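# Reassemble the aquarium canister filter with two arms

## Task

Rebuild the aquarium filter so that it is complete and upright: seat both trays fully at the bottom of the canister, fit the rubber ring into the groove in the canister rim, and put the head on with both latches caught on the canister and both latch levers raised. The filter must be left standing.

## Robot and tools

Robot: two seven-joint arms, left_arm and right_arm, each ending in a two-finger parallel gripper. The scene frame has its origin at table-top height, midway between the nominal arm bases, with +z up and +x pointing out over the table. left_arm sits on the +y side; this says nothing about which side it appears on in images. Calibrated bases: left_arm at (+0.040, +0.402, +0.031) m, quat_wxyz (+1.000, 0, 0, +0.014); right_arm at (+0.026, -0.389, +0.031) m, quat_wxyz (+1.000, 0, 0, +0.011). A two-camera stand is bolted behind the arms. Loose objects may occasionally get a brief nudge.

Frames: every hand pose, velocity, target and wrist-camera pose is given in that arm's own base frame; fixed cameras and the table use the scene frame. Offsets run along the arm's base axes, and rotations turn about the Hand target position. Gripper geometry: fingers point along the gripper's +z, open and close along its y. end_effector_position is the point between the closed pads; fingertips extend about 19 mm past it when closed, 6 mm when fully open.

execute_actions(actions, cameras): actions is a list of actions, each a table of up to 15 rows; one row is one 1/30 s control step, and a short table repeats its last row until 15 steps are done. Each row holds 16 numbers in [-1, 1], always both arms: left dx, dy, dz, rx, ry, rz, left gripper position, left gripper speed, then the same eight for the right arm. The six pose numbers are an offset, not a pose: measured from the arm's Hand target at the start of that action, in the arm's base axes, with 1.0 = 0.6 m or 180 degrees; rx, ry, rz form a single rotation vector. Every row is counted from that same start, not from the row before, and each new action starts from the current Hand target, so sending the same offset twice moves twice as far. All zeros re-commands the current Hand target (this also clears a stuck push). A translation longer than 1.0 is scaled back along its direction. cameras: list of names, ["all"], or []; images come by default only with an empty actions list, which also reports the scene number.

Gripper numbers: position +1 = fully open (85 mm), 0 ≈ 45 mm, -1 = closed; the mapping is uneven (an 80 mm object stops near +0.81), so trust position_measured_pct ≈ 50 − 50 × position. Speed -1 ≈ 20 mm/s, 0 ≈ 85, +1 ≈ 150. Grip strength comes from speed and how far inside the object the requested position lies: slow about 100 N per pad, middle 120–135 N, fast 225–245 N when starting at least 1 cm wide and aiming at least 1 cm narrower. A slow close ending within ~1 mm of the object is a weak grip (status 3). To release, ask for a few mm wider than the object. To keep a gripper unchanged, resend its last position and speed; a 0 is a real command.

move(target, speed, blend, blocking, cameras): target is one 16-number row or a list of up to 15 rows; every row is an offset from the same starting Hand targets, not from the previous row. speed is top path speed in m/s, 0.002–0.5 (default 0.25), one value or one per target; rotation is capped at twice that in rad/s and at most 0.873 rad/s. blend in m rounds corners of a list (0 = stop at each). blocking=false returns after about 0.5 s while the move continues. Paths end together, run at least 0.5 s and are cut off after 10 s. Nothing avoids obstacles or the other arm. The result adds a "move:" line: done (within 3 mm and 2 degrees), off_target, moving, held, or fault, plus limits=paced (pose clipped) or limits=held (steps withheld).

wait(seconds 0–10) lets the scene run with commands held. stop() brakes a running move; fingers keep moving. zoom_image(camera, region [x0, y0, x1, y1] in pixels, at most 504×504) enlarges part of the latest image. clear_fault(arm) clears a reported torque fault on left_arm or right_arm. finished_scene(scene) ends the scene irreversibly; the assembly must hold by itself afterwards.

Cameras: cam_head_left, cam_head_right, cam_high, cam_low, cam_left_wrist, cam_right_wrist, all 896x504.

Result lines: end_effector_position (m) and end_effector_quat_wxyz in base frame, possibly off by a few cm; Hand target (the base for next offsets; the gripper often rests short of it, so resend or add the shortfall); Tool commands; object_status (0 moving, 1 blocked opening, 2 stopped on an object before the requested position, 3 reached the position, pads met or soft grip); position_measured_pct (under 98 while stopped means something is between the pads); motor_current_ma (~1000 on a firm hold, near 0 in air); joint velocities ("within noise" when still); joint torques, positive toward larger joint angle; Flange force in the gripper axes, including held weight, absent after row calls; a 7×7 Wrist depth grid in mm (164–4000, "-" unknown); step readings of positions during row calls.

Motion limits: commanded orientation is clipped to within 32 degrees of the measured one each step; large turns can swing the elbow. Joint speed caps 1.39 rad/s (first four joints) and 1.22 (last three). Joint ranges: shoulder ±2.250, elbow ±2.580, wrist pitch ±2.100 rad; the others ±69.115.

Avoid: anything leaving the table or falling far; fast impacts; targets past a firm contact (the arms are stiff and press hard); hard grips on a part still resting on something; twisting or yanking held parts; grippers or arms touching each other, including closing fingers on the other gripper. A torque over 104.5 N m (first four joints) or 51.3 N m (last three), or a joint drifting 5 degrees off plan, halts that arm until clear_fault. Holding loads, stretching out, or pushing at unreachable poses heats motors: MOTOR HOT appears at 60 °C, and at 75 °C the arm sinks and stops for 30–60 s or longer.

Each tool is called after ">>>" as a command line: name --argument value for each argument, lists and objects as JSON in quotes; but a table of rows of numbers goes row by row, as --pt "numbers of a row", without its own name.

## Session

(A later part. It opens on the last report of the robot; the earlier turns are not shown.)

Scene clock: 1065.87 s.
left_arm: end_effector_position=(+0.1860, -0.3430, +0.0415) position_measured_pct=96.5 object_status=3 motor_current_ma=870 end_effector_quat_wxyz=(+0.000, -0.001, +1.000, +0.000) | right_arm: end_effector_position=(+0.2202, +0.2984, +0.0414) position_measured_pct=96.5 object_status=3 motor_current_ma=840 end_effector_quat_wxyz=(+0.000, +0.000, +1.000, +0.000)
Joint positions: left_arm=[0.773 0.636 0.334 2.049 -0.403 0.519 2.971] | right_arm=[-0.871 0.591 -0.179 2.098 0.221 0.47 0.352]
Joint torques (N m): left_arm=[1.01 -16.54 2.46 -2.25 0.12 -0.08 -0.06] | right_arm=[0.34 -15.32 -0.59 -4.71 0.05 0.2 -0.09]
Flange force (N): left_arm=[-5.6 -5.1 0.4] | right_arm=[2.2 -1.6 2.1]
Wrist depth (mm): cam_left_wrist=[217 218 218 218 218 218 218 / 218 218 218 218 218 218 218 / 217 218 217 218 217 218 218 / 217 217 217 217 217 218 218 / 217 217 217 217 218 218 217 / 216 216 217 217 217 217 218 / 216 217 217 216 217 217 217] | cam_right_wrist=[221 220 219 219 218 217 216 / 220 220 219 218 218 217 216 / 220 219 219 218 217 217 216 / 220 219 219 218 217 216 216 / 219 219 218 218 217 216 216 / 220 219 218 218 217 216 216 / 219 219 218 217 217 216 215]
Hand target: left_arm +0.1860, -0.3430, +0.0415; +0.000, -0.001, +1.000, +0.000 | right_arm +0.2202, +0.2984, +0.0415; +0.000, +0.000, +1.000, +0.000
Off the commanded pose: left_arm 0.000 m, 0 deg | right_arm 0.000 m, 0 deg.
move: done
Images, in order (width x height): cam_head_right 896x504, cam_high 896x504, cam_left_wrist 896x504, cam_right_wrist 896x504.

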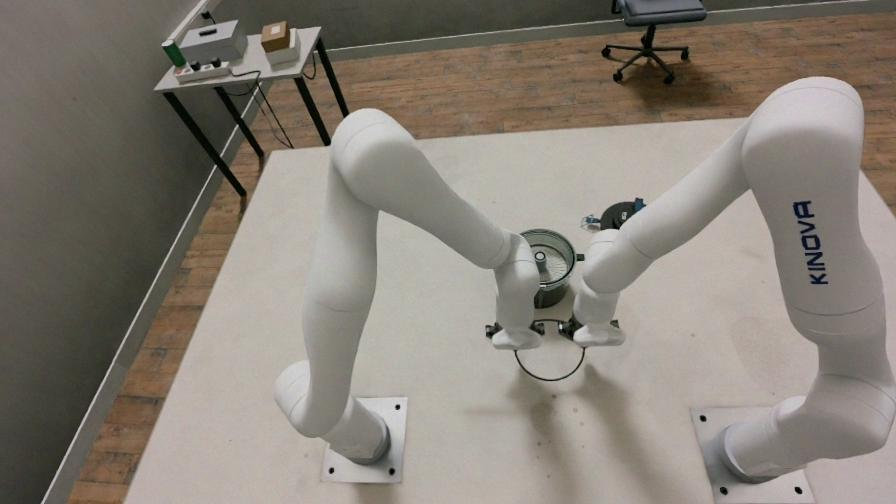

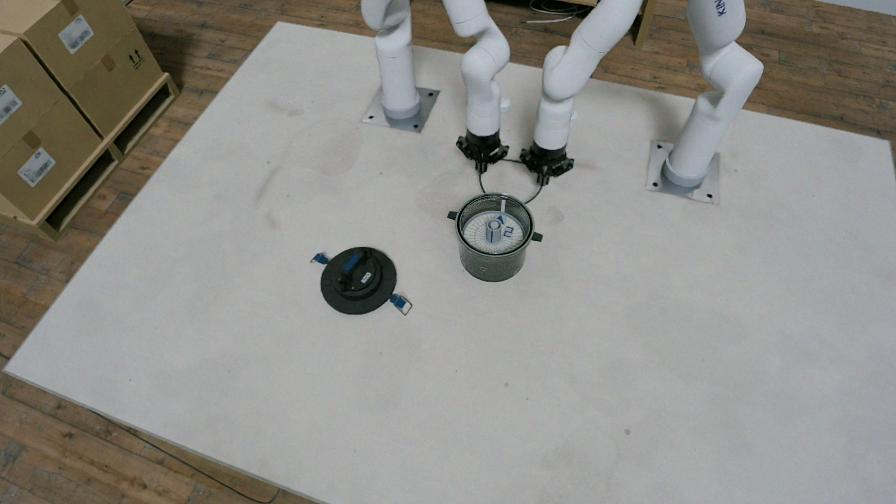

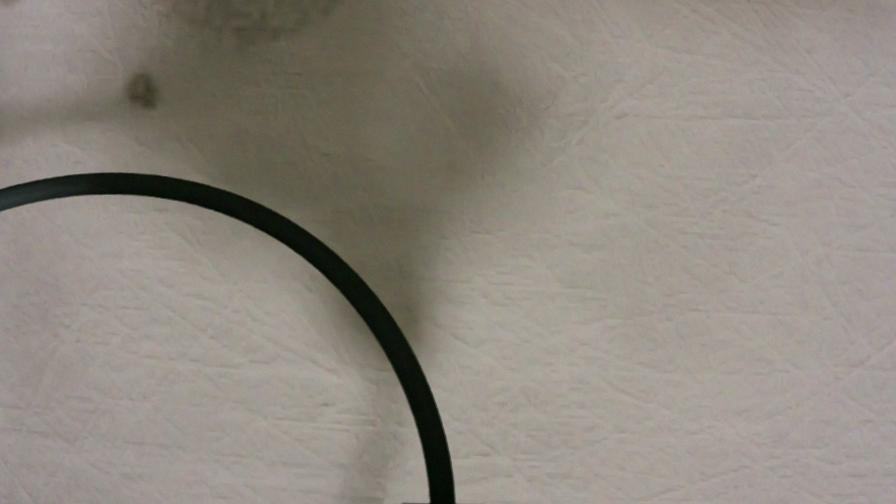

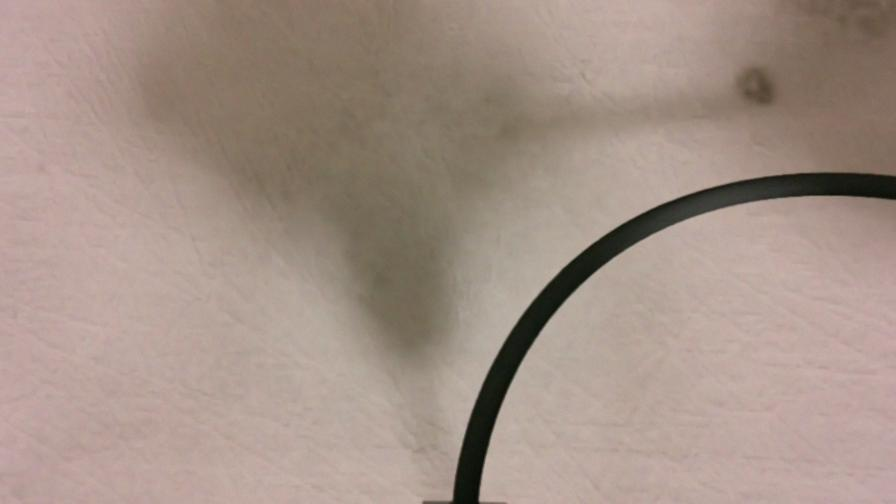

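>>> move --pt "0 0 0.2142 0 0 0 -0.94 -1 0 0 0.2142 0 0 0 -0.94 -1" --pt "0.3248 0.0068 0.2142 0 0 0 -0.94 -1 0.3248 0.0032 0.2142 0 0 0 -0.94 -1" --speed '[0.08,0.1]' --blend '[0.02,0]' --cameras '["cam_left_wrist","cam_right_wrist","cam_low","cam_high"]'

>>> zoom_image --camera "cam_high" --region '[400, 120, 600, 280]'

>>> zoom_image --camera "cam_low" --region '[330, 140, 470, 260]'

Scene clock: 1113.93 s.
left_arm: end_effector_position=(+0.3808, -0.3390, +0.1700) position_measured_pct=96.5 object_status=3 motor_current_ma=870 end_effector_quat_wxyz=(+0.000, -0.001, +1.000, +0.000) | right_arm: end_effector_position=(+0.4151, +0.3003, +0.1700) position_measured_pct=96.5 object_status=3 motor_current_ma=840 end_effector_quat_wxyz=(+0.000, +0.000, +1.000, +0.000)
Joint positions: left_arm=[0.418 0.624 0.432 1.498 -0.28 1.081 2.483] | right_arm=[-0.561 0.603 -0.186 1.472 0.119 1.078 0.798]
Joint torques (N m): left_arm=[0.99 -19.63 3.06 -5.85 0.14 0 -0.03] | right_arm=[0.32 -19.11 -0.78 -8.88 0.05 0.16 -0.07]
Flange force (N): left_arm=[-7.3 -4.0 -1.9] | right_arm=[3.8 -2.2 2.1]
Wrist depth (mm): cam_left_wrist=[345 346 347 346 347 346 346 / 345 346 345 346 346 346 347 / 345 220 344 345 345 346 345 / 344 271 178 344 345 344 345 / 273 271 271 345 344 345 344 / 273 271 271 224 344 344 344 / 272 226 272 228 343 344 344] | cam_right_wrist=[349 349 347 347 346 345 344 / 349 348 347 346 345 344 343 / 348 347 347 346 345 224 223 / 348 347 346 345 220 270 271 / 347 347 346 345 272 270 271 / 347 347 345 344 272 270 269 / 347 347 345 225 272 237 269]
Hand target: left_arm +0.3809, -0.3389, +0.1700; +0.000, -0.001, +1.000, +0.000 | right_arm +0.4151, +0.3003, +0.1700; +0.000, +0.000, +1.000, +0.000
Off the commanded pose: left_arm 0.000 m, 0 deg | right_arm 0.000 m, 0 deg.
move: done
Images, in order (width x height): cam_high 896x504, cam_low 896x504, cam_left_wrist 896x504, cam_right_wrist 896x504.

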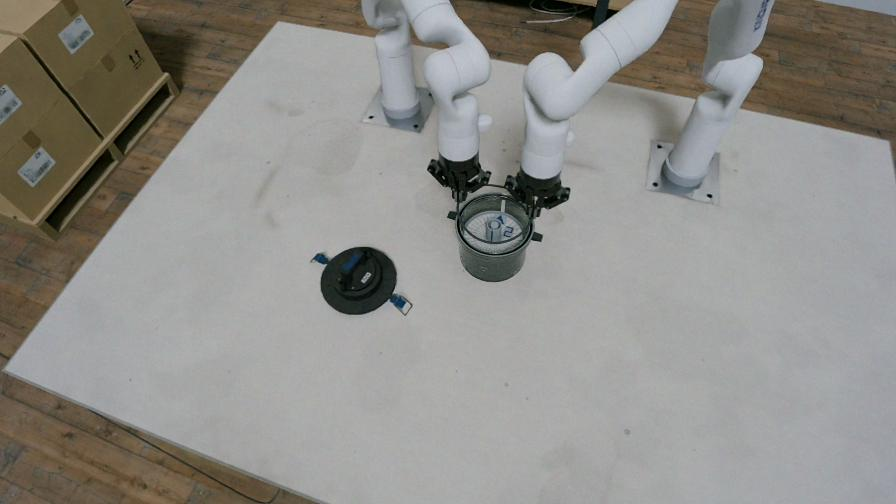

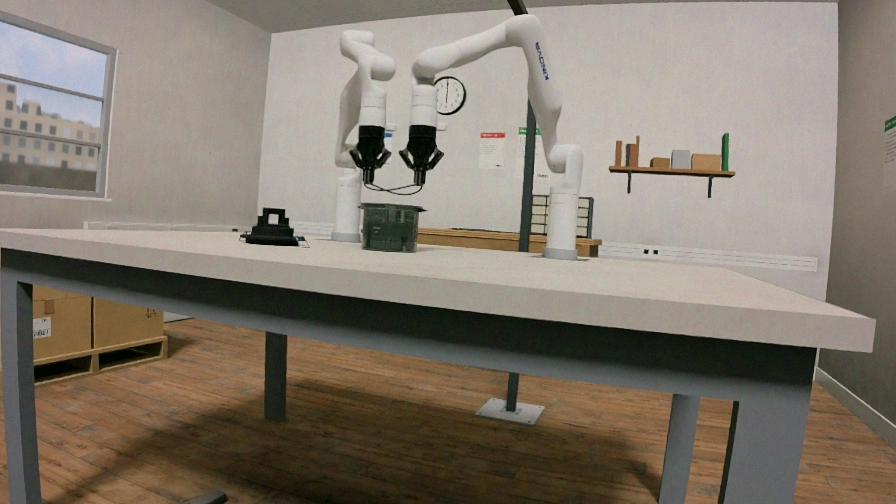

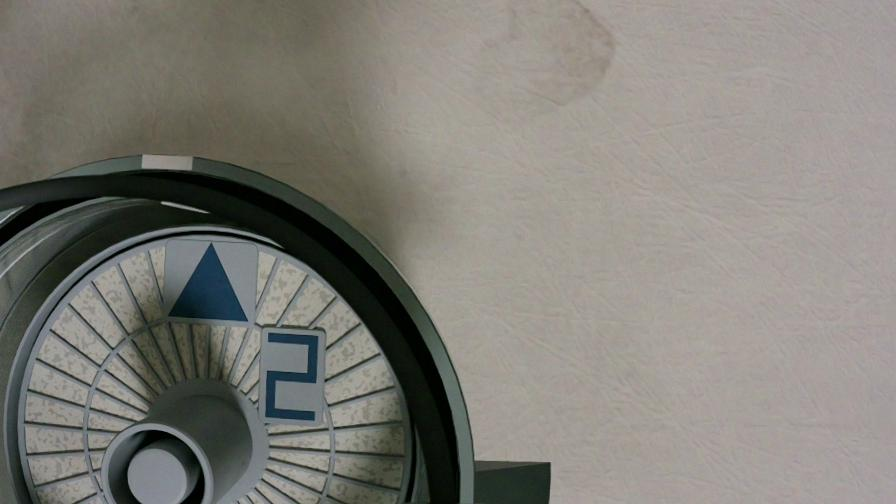

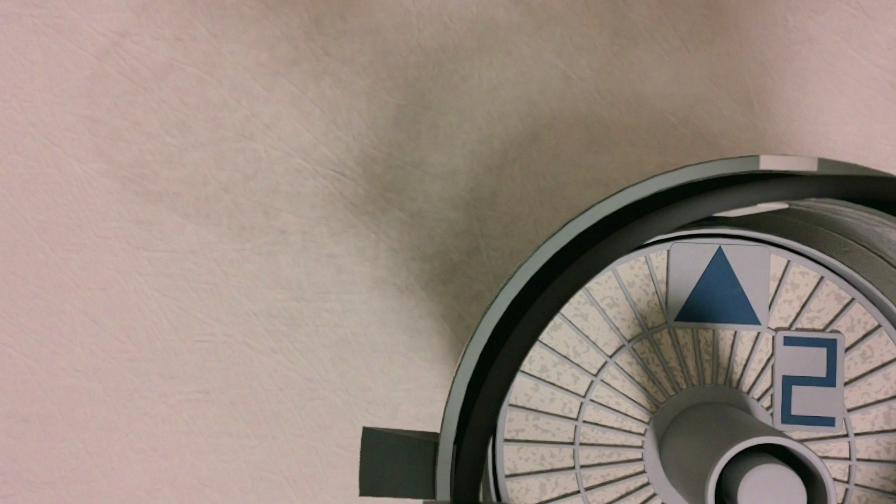

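Scaled by 2.520 from the camera's 896x504 image, which has a finer 1280x720 frame.

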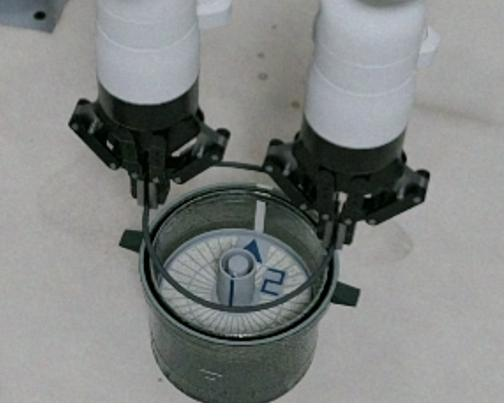

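Scaled by 3.600 from the camera's 896x504 image, which has a finer 1280x720 frame.

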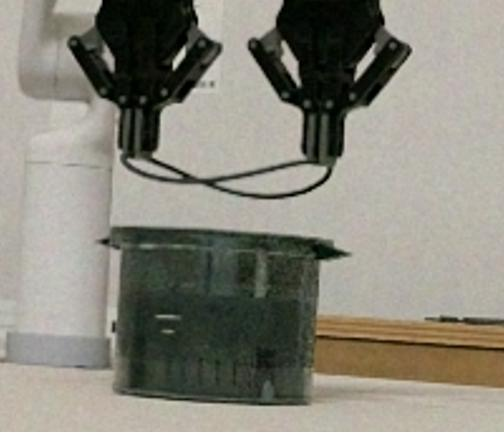

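>>> move --target '[-0.0012,-0.0075,-0.05,0,0,0,-0.94,-1, -0.0012,0.0075,-0.05,0,0,0,-0.94,-1]' --speed 0.05 --cameras '["cam_left_wrist","cam_right_wrist","cam_low","cam_high"]'

>>> zoom_image --camera "cam_high" --region '[430, 170, 570, 280]'

>>> zoom_image --camera "cam_low" --region '[340, 160, 450, 250]'

Scene clock: 1162.40 s.
left_arm: end_effector_position=(+0.3801, -0.3435, +0.1401) position_measured_pct=96.5 object_status=3 motor_current_ma=870 end_effector_quat_wxyz=(+0.000, -0.001, +1.000, +0.000) | right_arm: end_effector_position=(+0.4144, +0.3048, +0.1400) position_measured_pct=96.5 object_status=3 motor_current_ma=840 end_effector_quat_wxyz=(+0.000, +0.000, +1.000, +0.000)
Joint positions: left_arm=[0.435 0.666 0.417 1.53 -0.3 1.009 2.505] | right_arm=[-0.572 0.644 -0.182 1.506 0.129 1.005 0.782]
Joint torques (N m): left_arm=[0.94 -20.06 3.15 -5.37 0.15 -0.04 -0.03] | right_arm=[0.37 -19.51 -0.79 -8.15 0.07 0.37 -0.09]
Flange force (N): left_arm=[-7.7 -4.6 -1.6] | right_arm=[2.8 -1.4 2.0]
Wrist depth (mm): cam_left_wrist=[316 316 316 317 316 315 317 / 316 316 315 316 316 316 317 / 190 190 315 314 316 315 315 / 247 242 178 314 315 315 316 / 243 242 242 315 314 314 315 / 242 242 242 190 314 315 315 / 242 203 243 313 314 313 314] | cam_right_wrist=[319 318 317 316 316 315 314 / 319 318 318 316 315 314 313 / 318 318 317 316 315 189 189 / 318 317 316 315 179 241 242 / 318 316 316 315 243 241 240 / 318 316 316 243 242 242 240 / 318 316 315 242 242 224 240]
Hand target: left_arm +0.3801, -0.3435, +0.1400; +0.000, -0.001, +1.000, +0.000 | right_arm +0.4144, +0.3048, +0.1400; +0.000, +0.000, +1.000, +0.000
Off the commanded pose: left_arm 0.000 m, 0 deg | right_arm 0.000 m, 0 deg.
move: done
Images, in order (width x height): cam_high 896x504, cam_low 896x504, cam_left_wrist 896x504, cam_right_wrist 896x504.

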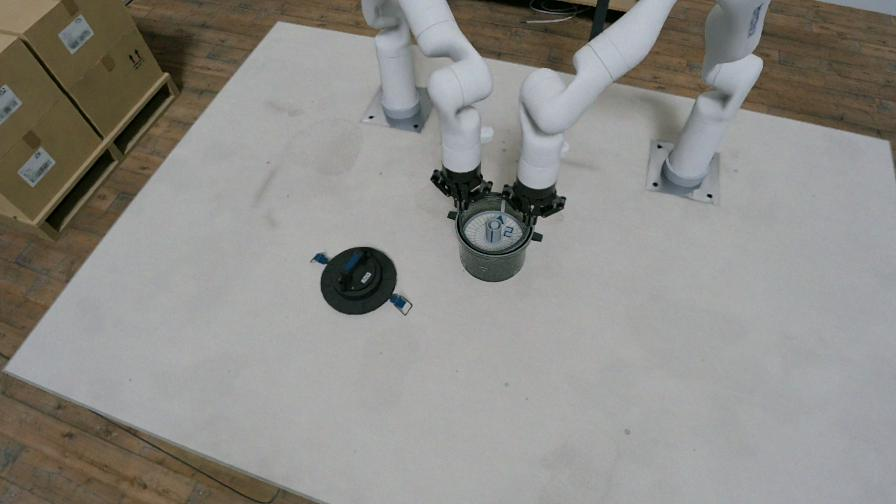

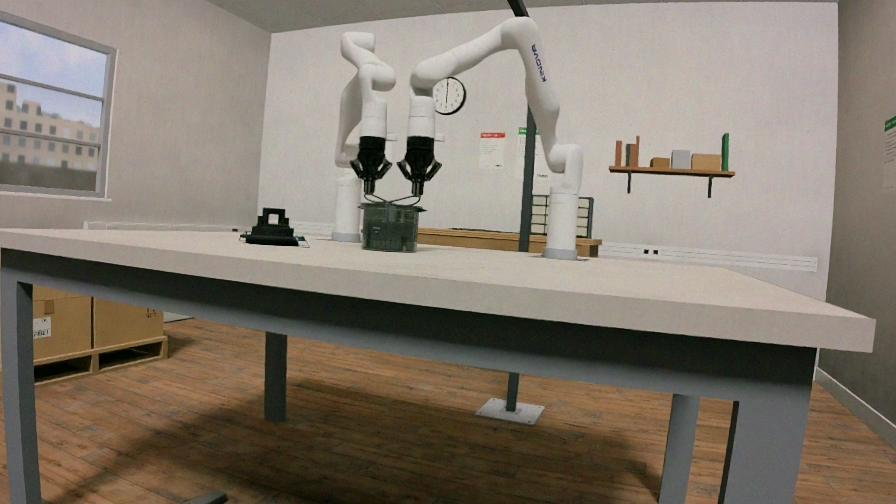

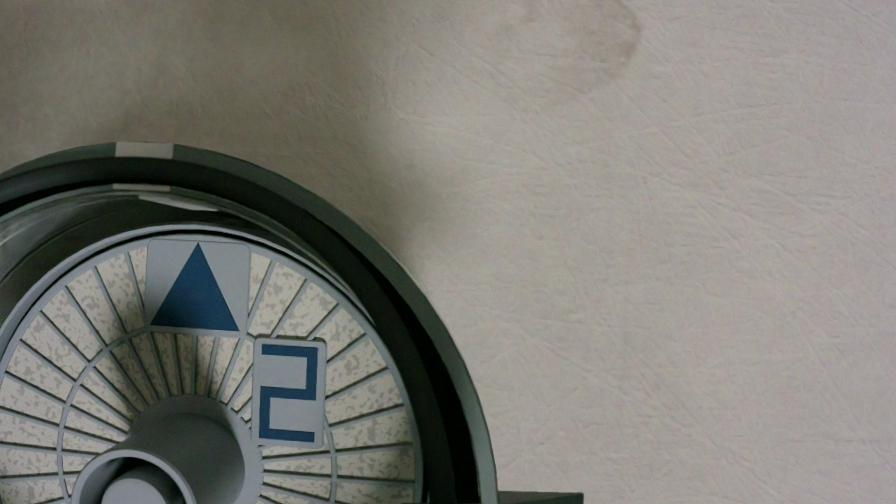

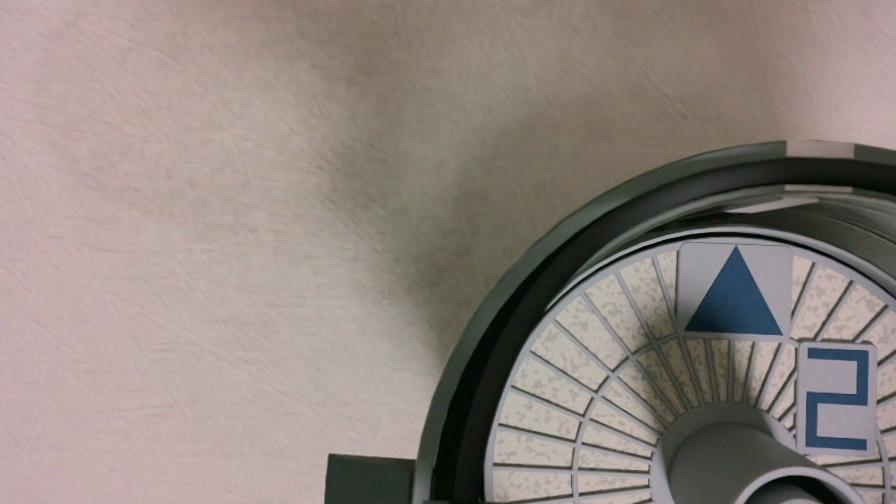

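Scaled by 3.600 from the camera's 896x504 image, which has a finer 1280x720 frame.

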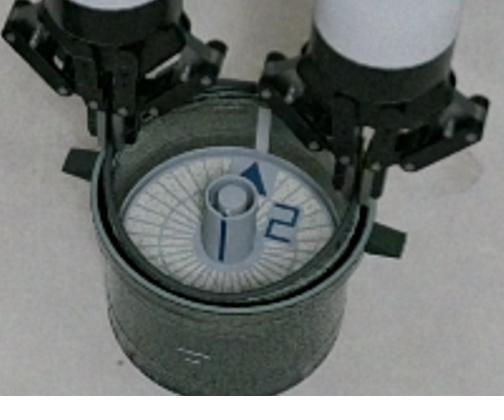

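Scaled by 4.582 from the camera's 896x504 image, which has a finer 1280x720 frame.

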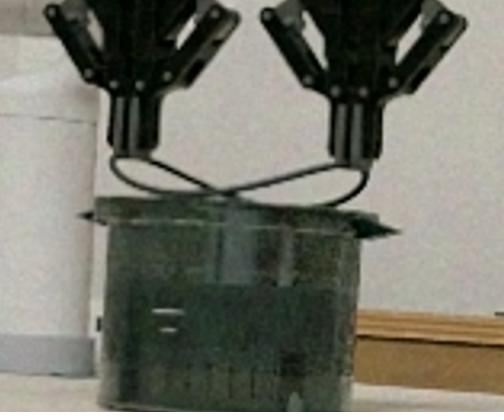

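>>> move --target '[0,0,-0.0133,0,0,0,-0.94,-1, 0,0,-0.0133,0,0,0,-0.94,-1]' --speed 0.03 --cameras '["cam_left_wrist","cam_right_wrist","cam_low","cam_high"]'

>>> zoom_image --camera "cam_high" --region '[430, 170, 570, 280]'

>>> zoom_image --camera "cam_low" --region '[340, 160, 450, 250]'

Scene clock: 1190.53 s.
left_arm: end_effector_position=(+0.3801, -0.3435, +0.1321) position_measured_pct=96.5 object_status=3 motor_current_ma=870 end_effector_quat_wxyz=(+0.000, -0.001, +1.000, +0.000) | right_arm: end_effector_position=(+0.4144, +0.3048, +0.1320) position_measured_pct=96.5 object_status=3 motor_current_ma=840 end_effector_quat_wxyz=(+0.000, +0.000, +1.000, +0.000)
Joint positions: left_arm=[0.438 0.677 0.413 1.539 -0.305 0.99 2.51] | right_arm=[-0.572 0.654 -0.181 1.515 0.132 0.984 0.78]
Joint torques (N m): left_arm=[0.97 -20.11 3.2 -5.25 0.15 -0.01 -0.06] | right_arm=[0.34 -19.63 -0.84 -8.11 0.03 0.06 -0.07]
Flange force (N): left_arm=[-7.6 -4.5 -1.4] | right_arm=[2.4 -1.1 1.3]
Wrist depth (mm): cam_left_wrist=[308 308 308 309 308 309 309 / 308 308 308 308 308 308 308 / 182 182 307 308 307 308 307 / 235 234 182 307 307 307 308 / 235 234 234 306 307 308 306 / 235 234 233 186 307 306 307 / 234 200 235 306 305 307 307] | cam_right_wrist=[311 311 309 309 308 307 306 / 311 310 310 308 308 306 305 / 310 309 309 308 307 182 181 / 310 310 309 308 182 234 235 / 310 309 308 307 235 233 233 / 309 308 308 307 234 234 232 / 309 308 308 187 234 218 231]
Hand target: left_arm +0.3801, -0.3435, +0.1321; +0.000, -0.001, +1.000, +0.000 | right_arm +0.4144, +0.3048, +0.1320; +0.000, +0.000, +1.000, +0.000
Off the commanded pose: left_arm 0.000 m, 0 deg | right_arm 0.000 m, 0 deg.
move: done
Images, in order (width x height): cam_high 896x504, cam_low 896x504, cam_left_wrist 896x504, cam_right_wrist 896x504.

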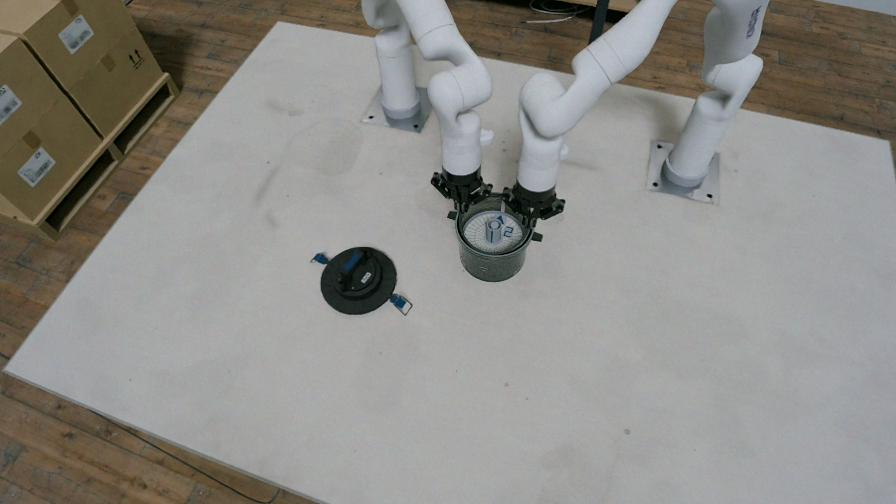

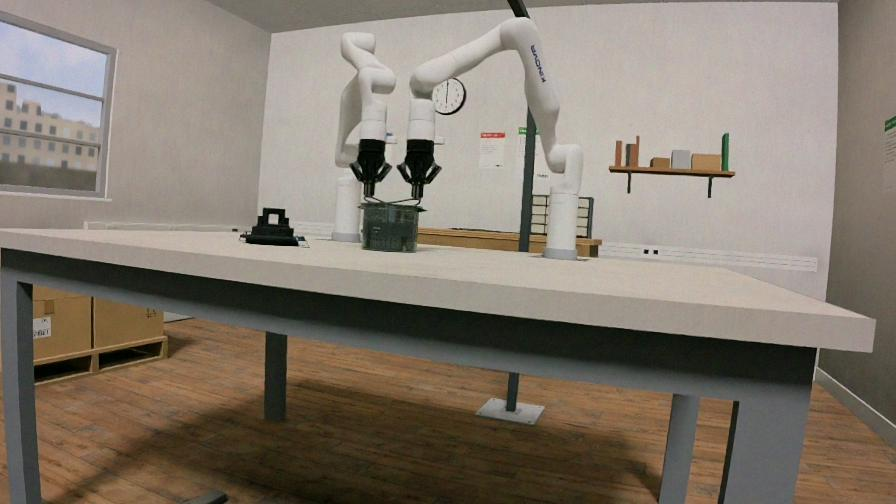

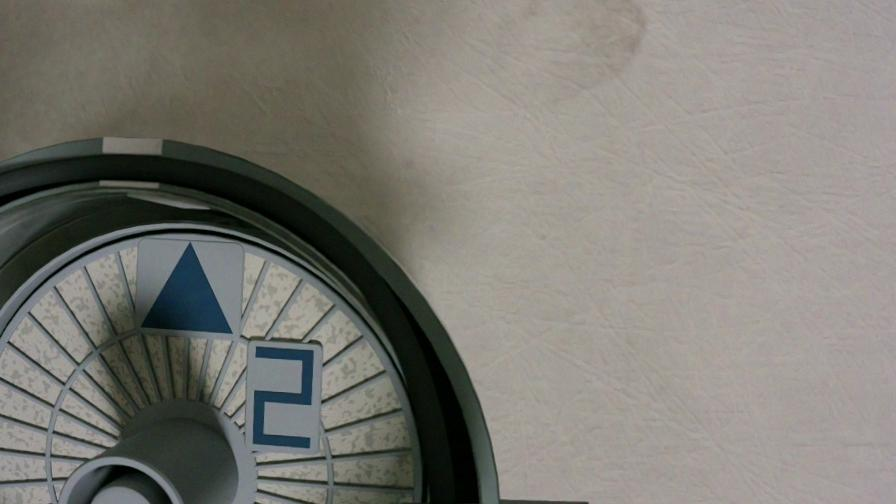

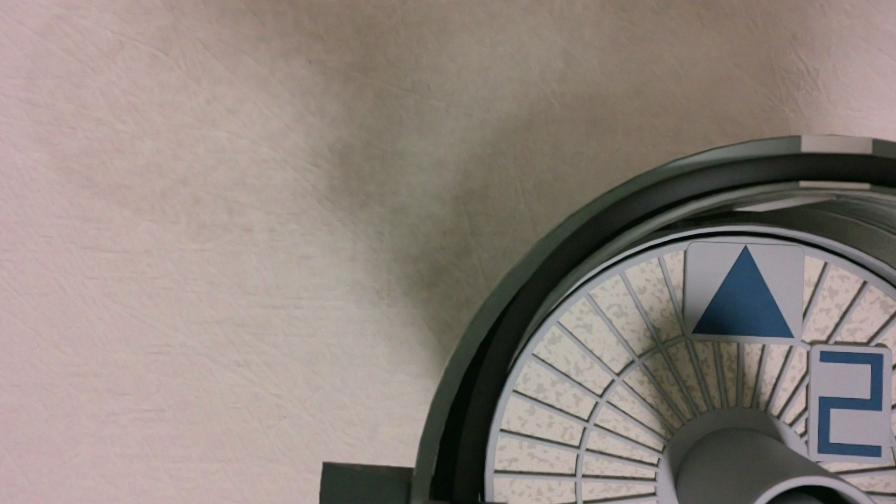

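Scaled by 3.600 from the camera's 896x504 image, which has a finer 1280x720 frame.

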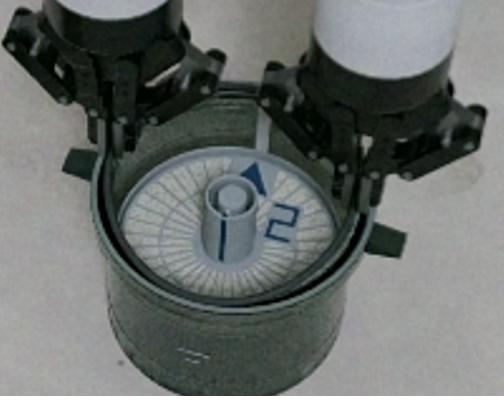

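Scaled by 4.582 from the camera's 896x504 image, which has a finer 1280x720 frame.

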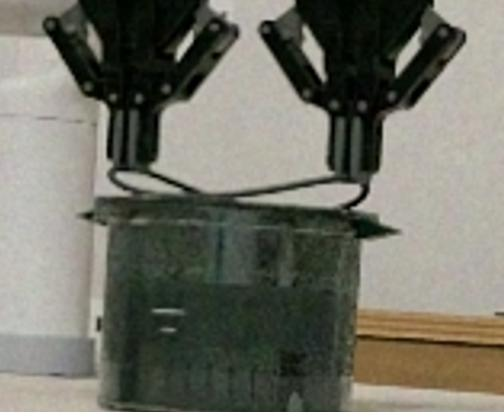

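>>> zoom_image --camera "cam_right_wrist" --region '[640, 110, 896, 260]'

>>> zoom_image --camera "cam_right_wrist" --region '[400, 250, 656, 504]'

>>> zoom_image --camera "cam_left_wrist" --region '[250, 200, 510, 504]'

Scaled by 1.969 from the camera's 896x504 image, which has a finer 1280x720 frame.

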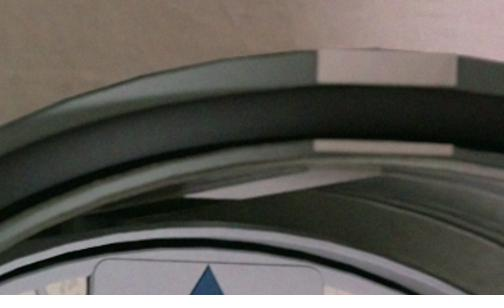

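Scaled by 1.969 from the camera's 896x504 image, which has a finer 1280x720 frame.

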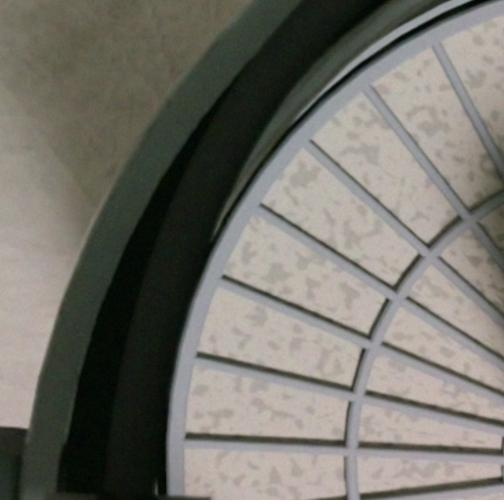

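Scaled by 1.658 from the camera's 896x504 image, which has a finer 1280x720 frame.

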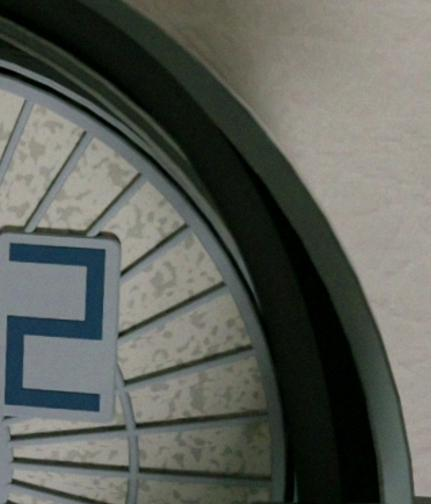

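>>> move --target '[0,0.005,-0.0167,0,0,0,-0.94,-1, 0,-0.005,-0.0167,0,0,0,-0.94,-1]' --speed 0.02 --cameras '["cam_left_wrist","cam_right_wrist","cam_low","cam_high"]'

>>> zoom_image --camera "cam_high" --region '[430, 170, 570, 280]'

>>> zoom_image --camera "cam_low" --region '[340, 160, 450, 250]'

Scene clock: 1208.80 s.
left_arm: end_effector_position=(+0.3801, -0.3405, +0.1221) position_measured_pct=96.5 object_status=3 motor_current_ma=870 end_effector_quat_wxyz=(+0.000, -0.001, +1.000, +0.000) | right_arm: end_effector_position=(+0.4144, +0.3018, +0.1220) position_measured_pct=96.5 object_status=3 motor_current_ma=840 end_effector_quat_wxyz=(+0.000, +0.000, +1.000, +0.000)
Joint positions: left_arm=[0.435 0.687 0.407 1.559 -0.311 0.961 2.511] | right_arm=[-0.568 0.664 -0.179 1.534 0.135 0.956 0.782]
Joint torques (N m): left_arm=[1.01 -20.12 3.19 -5.08 0.13 0.09 -0.03] | right_arm=[0.33 -19.55 -0.83 -7.83 0.03 0.13 -0.06]
Flange force (N): left_arm=[-7.6 -4.2 -1.0] | right_arm=[2.3 -1.0 1.1]
Wrist depth (mm): cam_left_wrist=[297 298 298 297 298 298 298 / 298 297 298 298 298 298 298 / 171 172 297 297 297 297 298 / 225 224 172 297 296 298 298 / 226 224 225 297 297 297 297 / 225 224 224 296 296 297 296 / 206 208 225 296 296 297 297] | cam_right_wrist=[301 300 299 298 298 297 296 / 300 299 299 299 297 296 296 / 301 300 299 298 297 172 171 / 300 299 299 298 172 223 224 / 300 299 298 298 225 224 222 / 299 299 298 297 225 224 222 / 299 298 297 188 224 220 221]
Hand target: left_arm +0.3801, -0.3405, +0.1220; +0.000, -0.001, +1.000, +0.000 | right_arm +0.4144, +0.3018, +0.1220; +0.000, +0.000, +1.000, +0.000
Off the commanded pose: left_arm 0.000 m, 0 deg | right_arm 0.000 m, 0 deg.
move: done
Images, in order (width x height): cam_high 896x504, cam_low 896x504, cam_left_wrist 896x504, cam_right_wrist 896x504.

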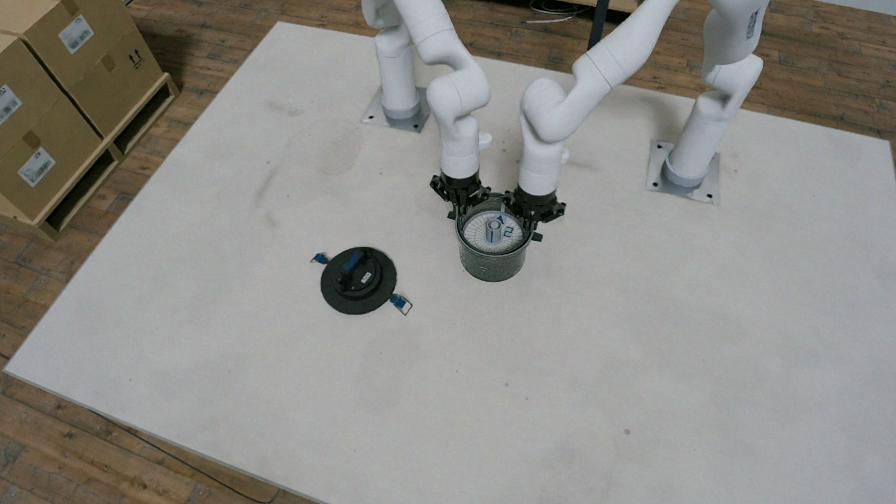

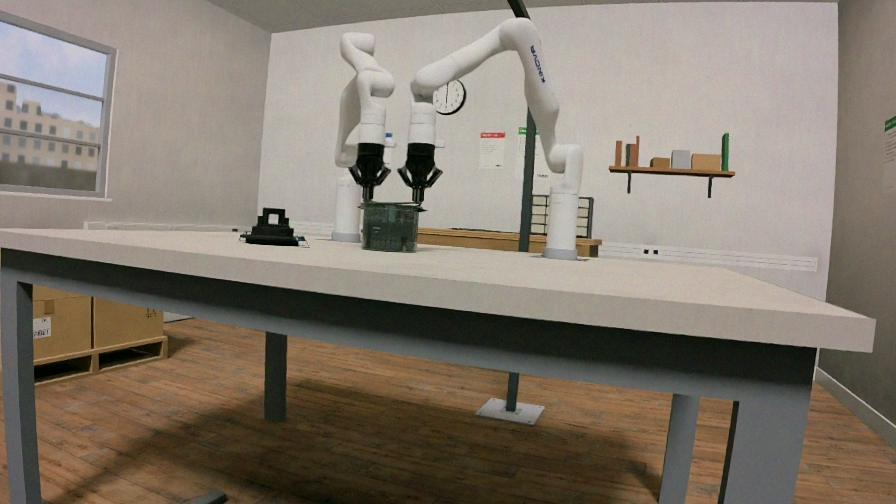

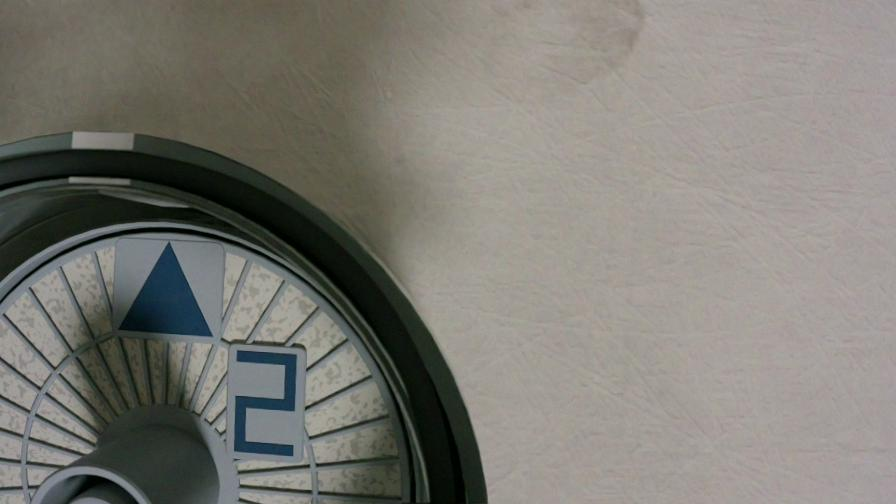

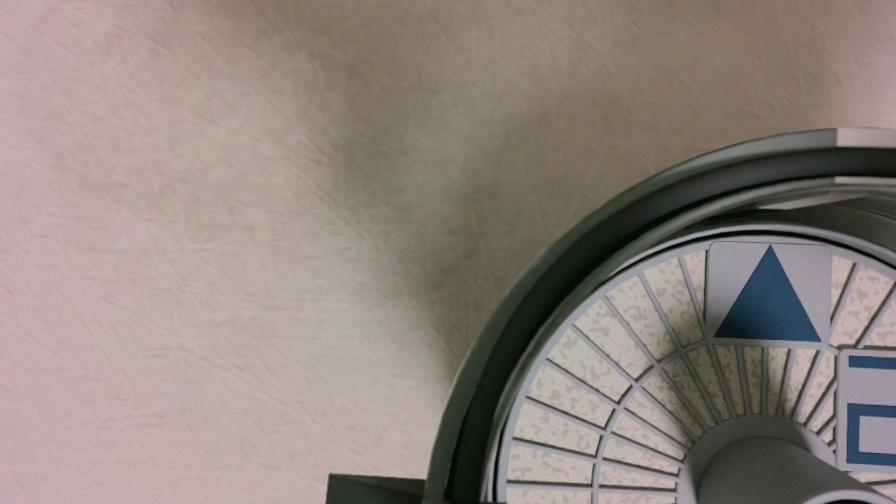

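Scaled by 3.600 from the camera's 896x504 image, which has a finer 1280x720 frame.

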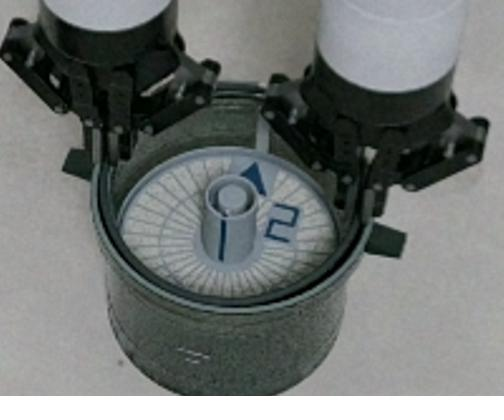

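Scaled by 4.582 from the camera's 896x504 image, which has a finer 1280x720 frame.

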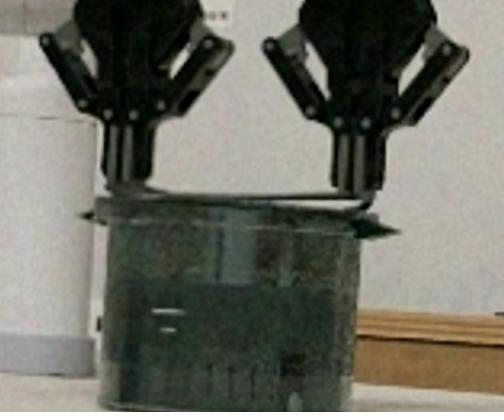

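>>> zoom_image --camera "cam_low" --region '[350, 185, 440, 225]'

>>> zoom_image --camera "cam_high" --region '[445, 190, 545, 270]'

>>> zoom_image --camera "cam_right_wrist" --region '[640, 100, 896, 260]'

Scaled by 5.600 from the camera's 896x504 image, which has a finer 1280x720 frame.

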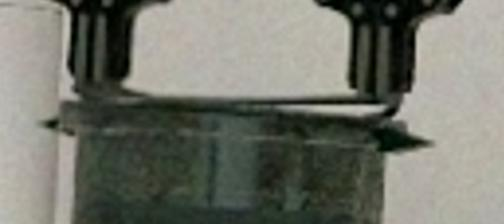

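Scaled by 5.040 from the camera's 896x504 image, which has a finer 1280x720 frame.

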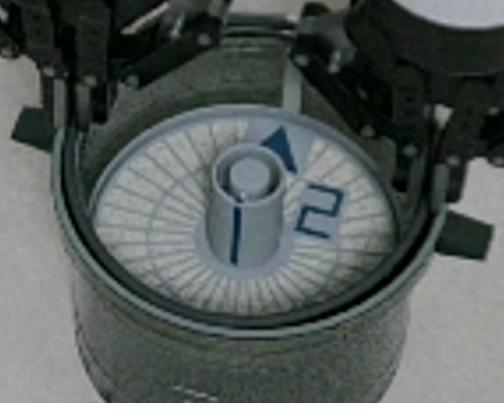

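Scaled by 1.969 from the camera's 896x504 image, which has a finer 1280x720 frame.

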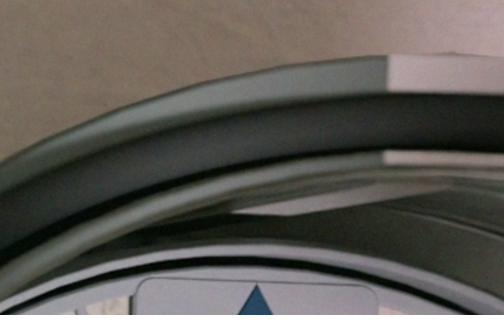

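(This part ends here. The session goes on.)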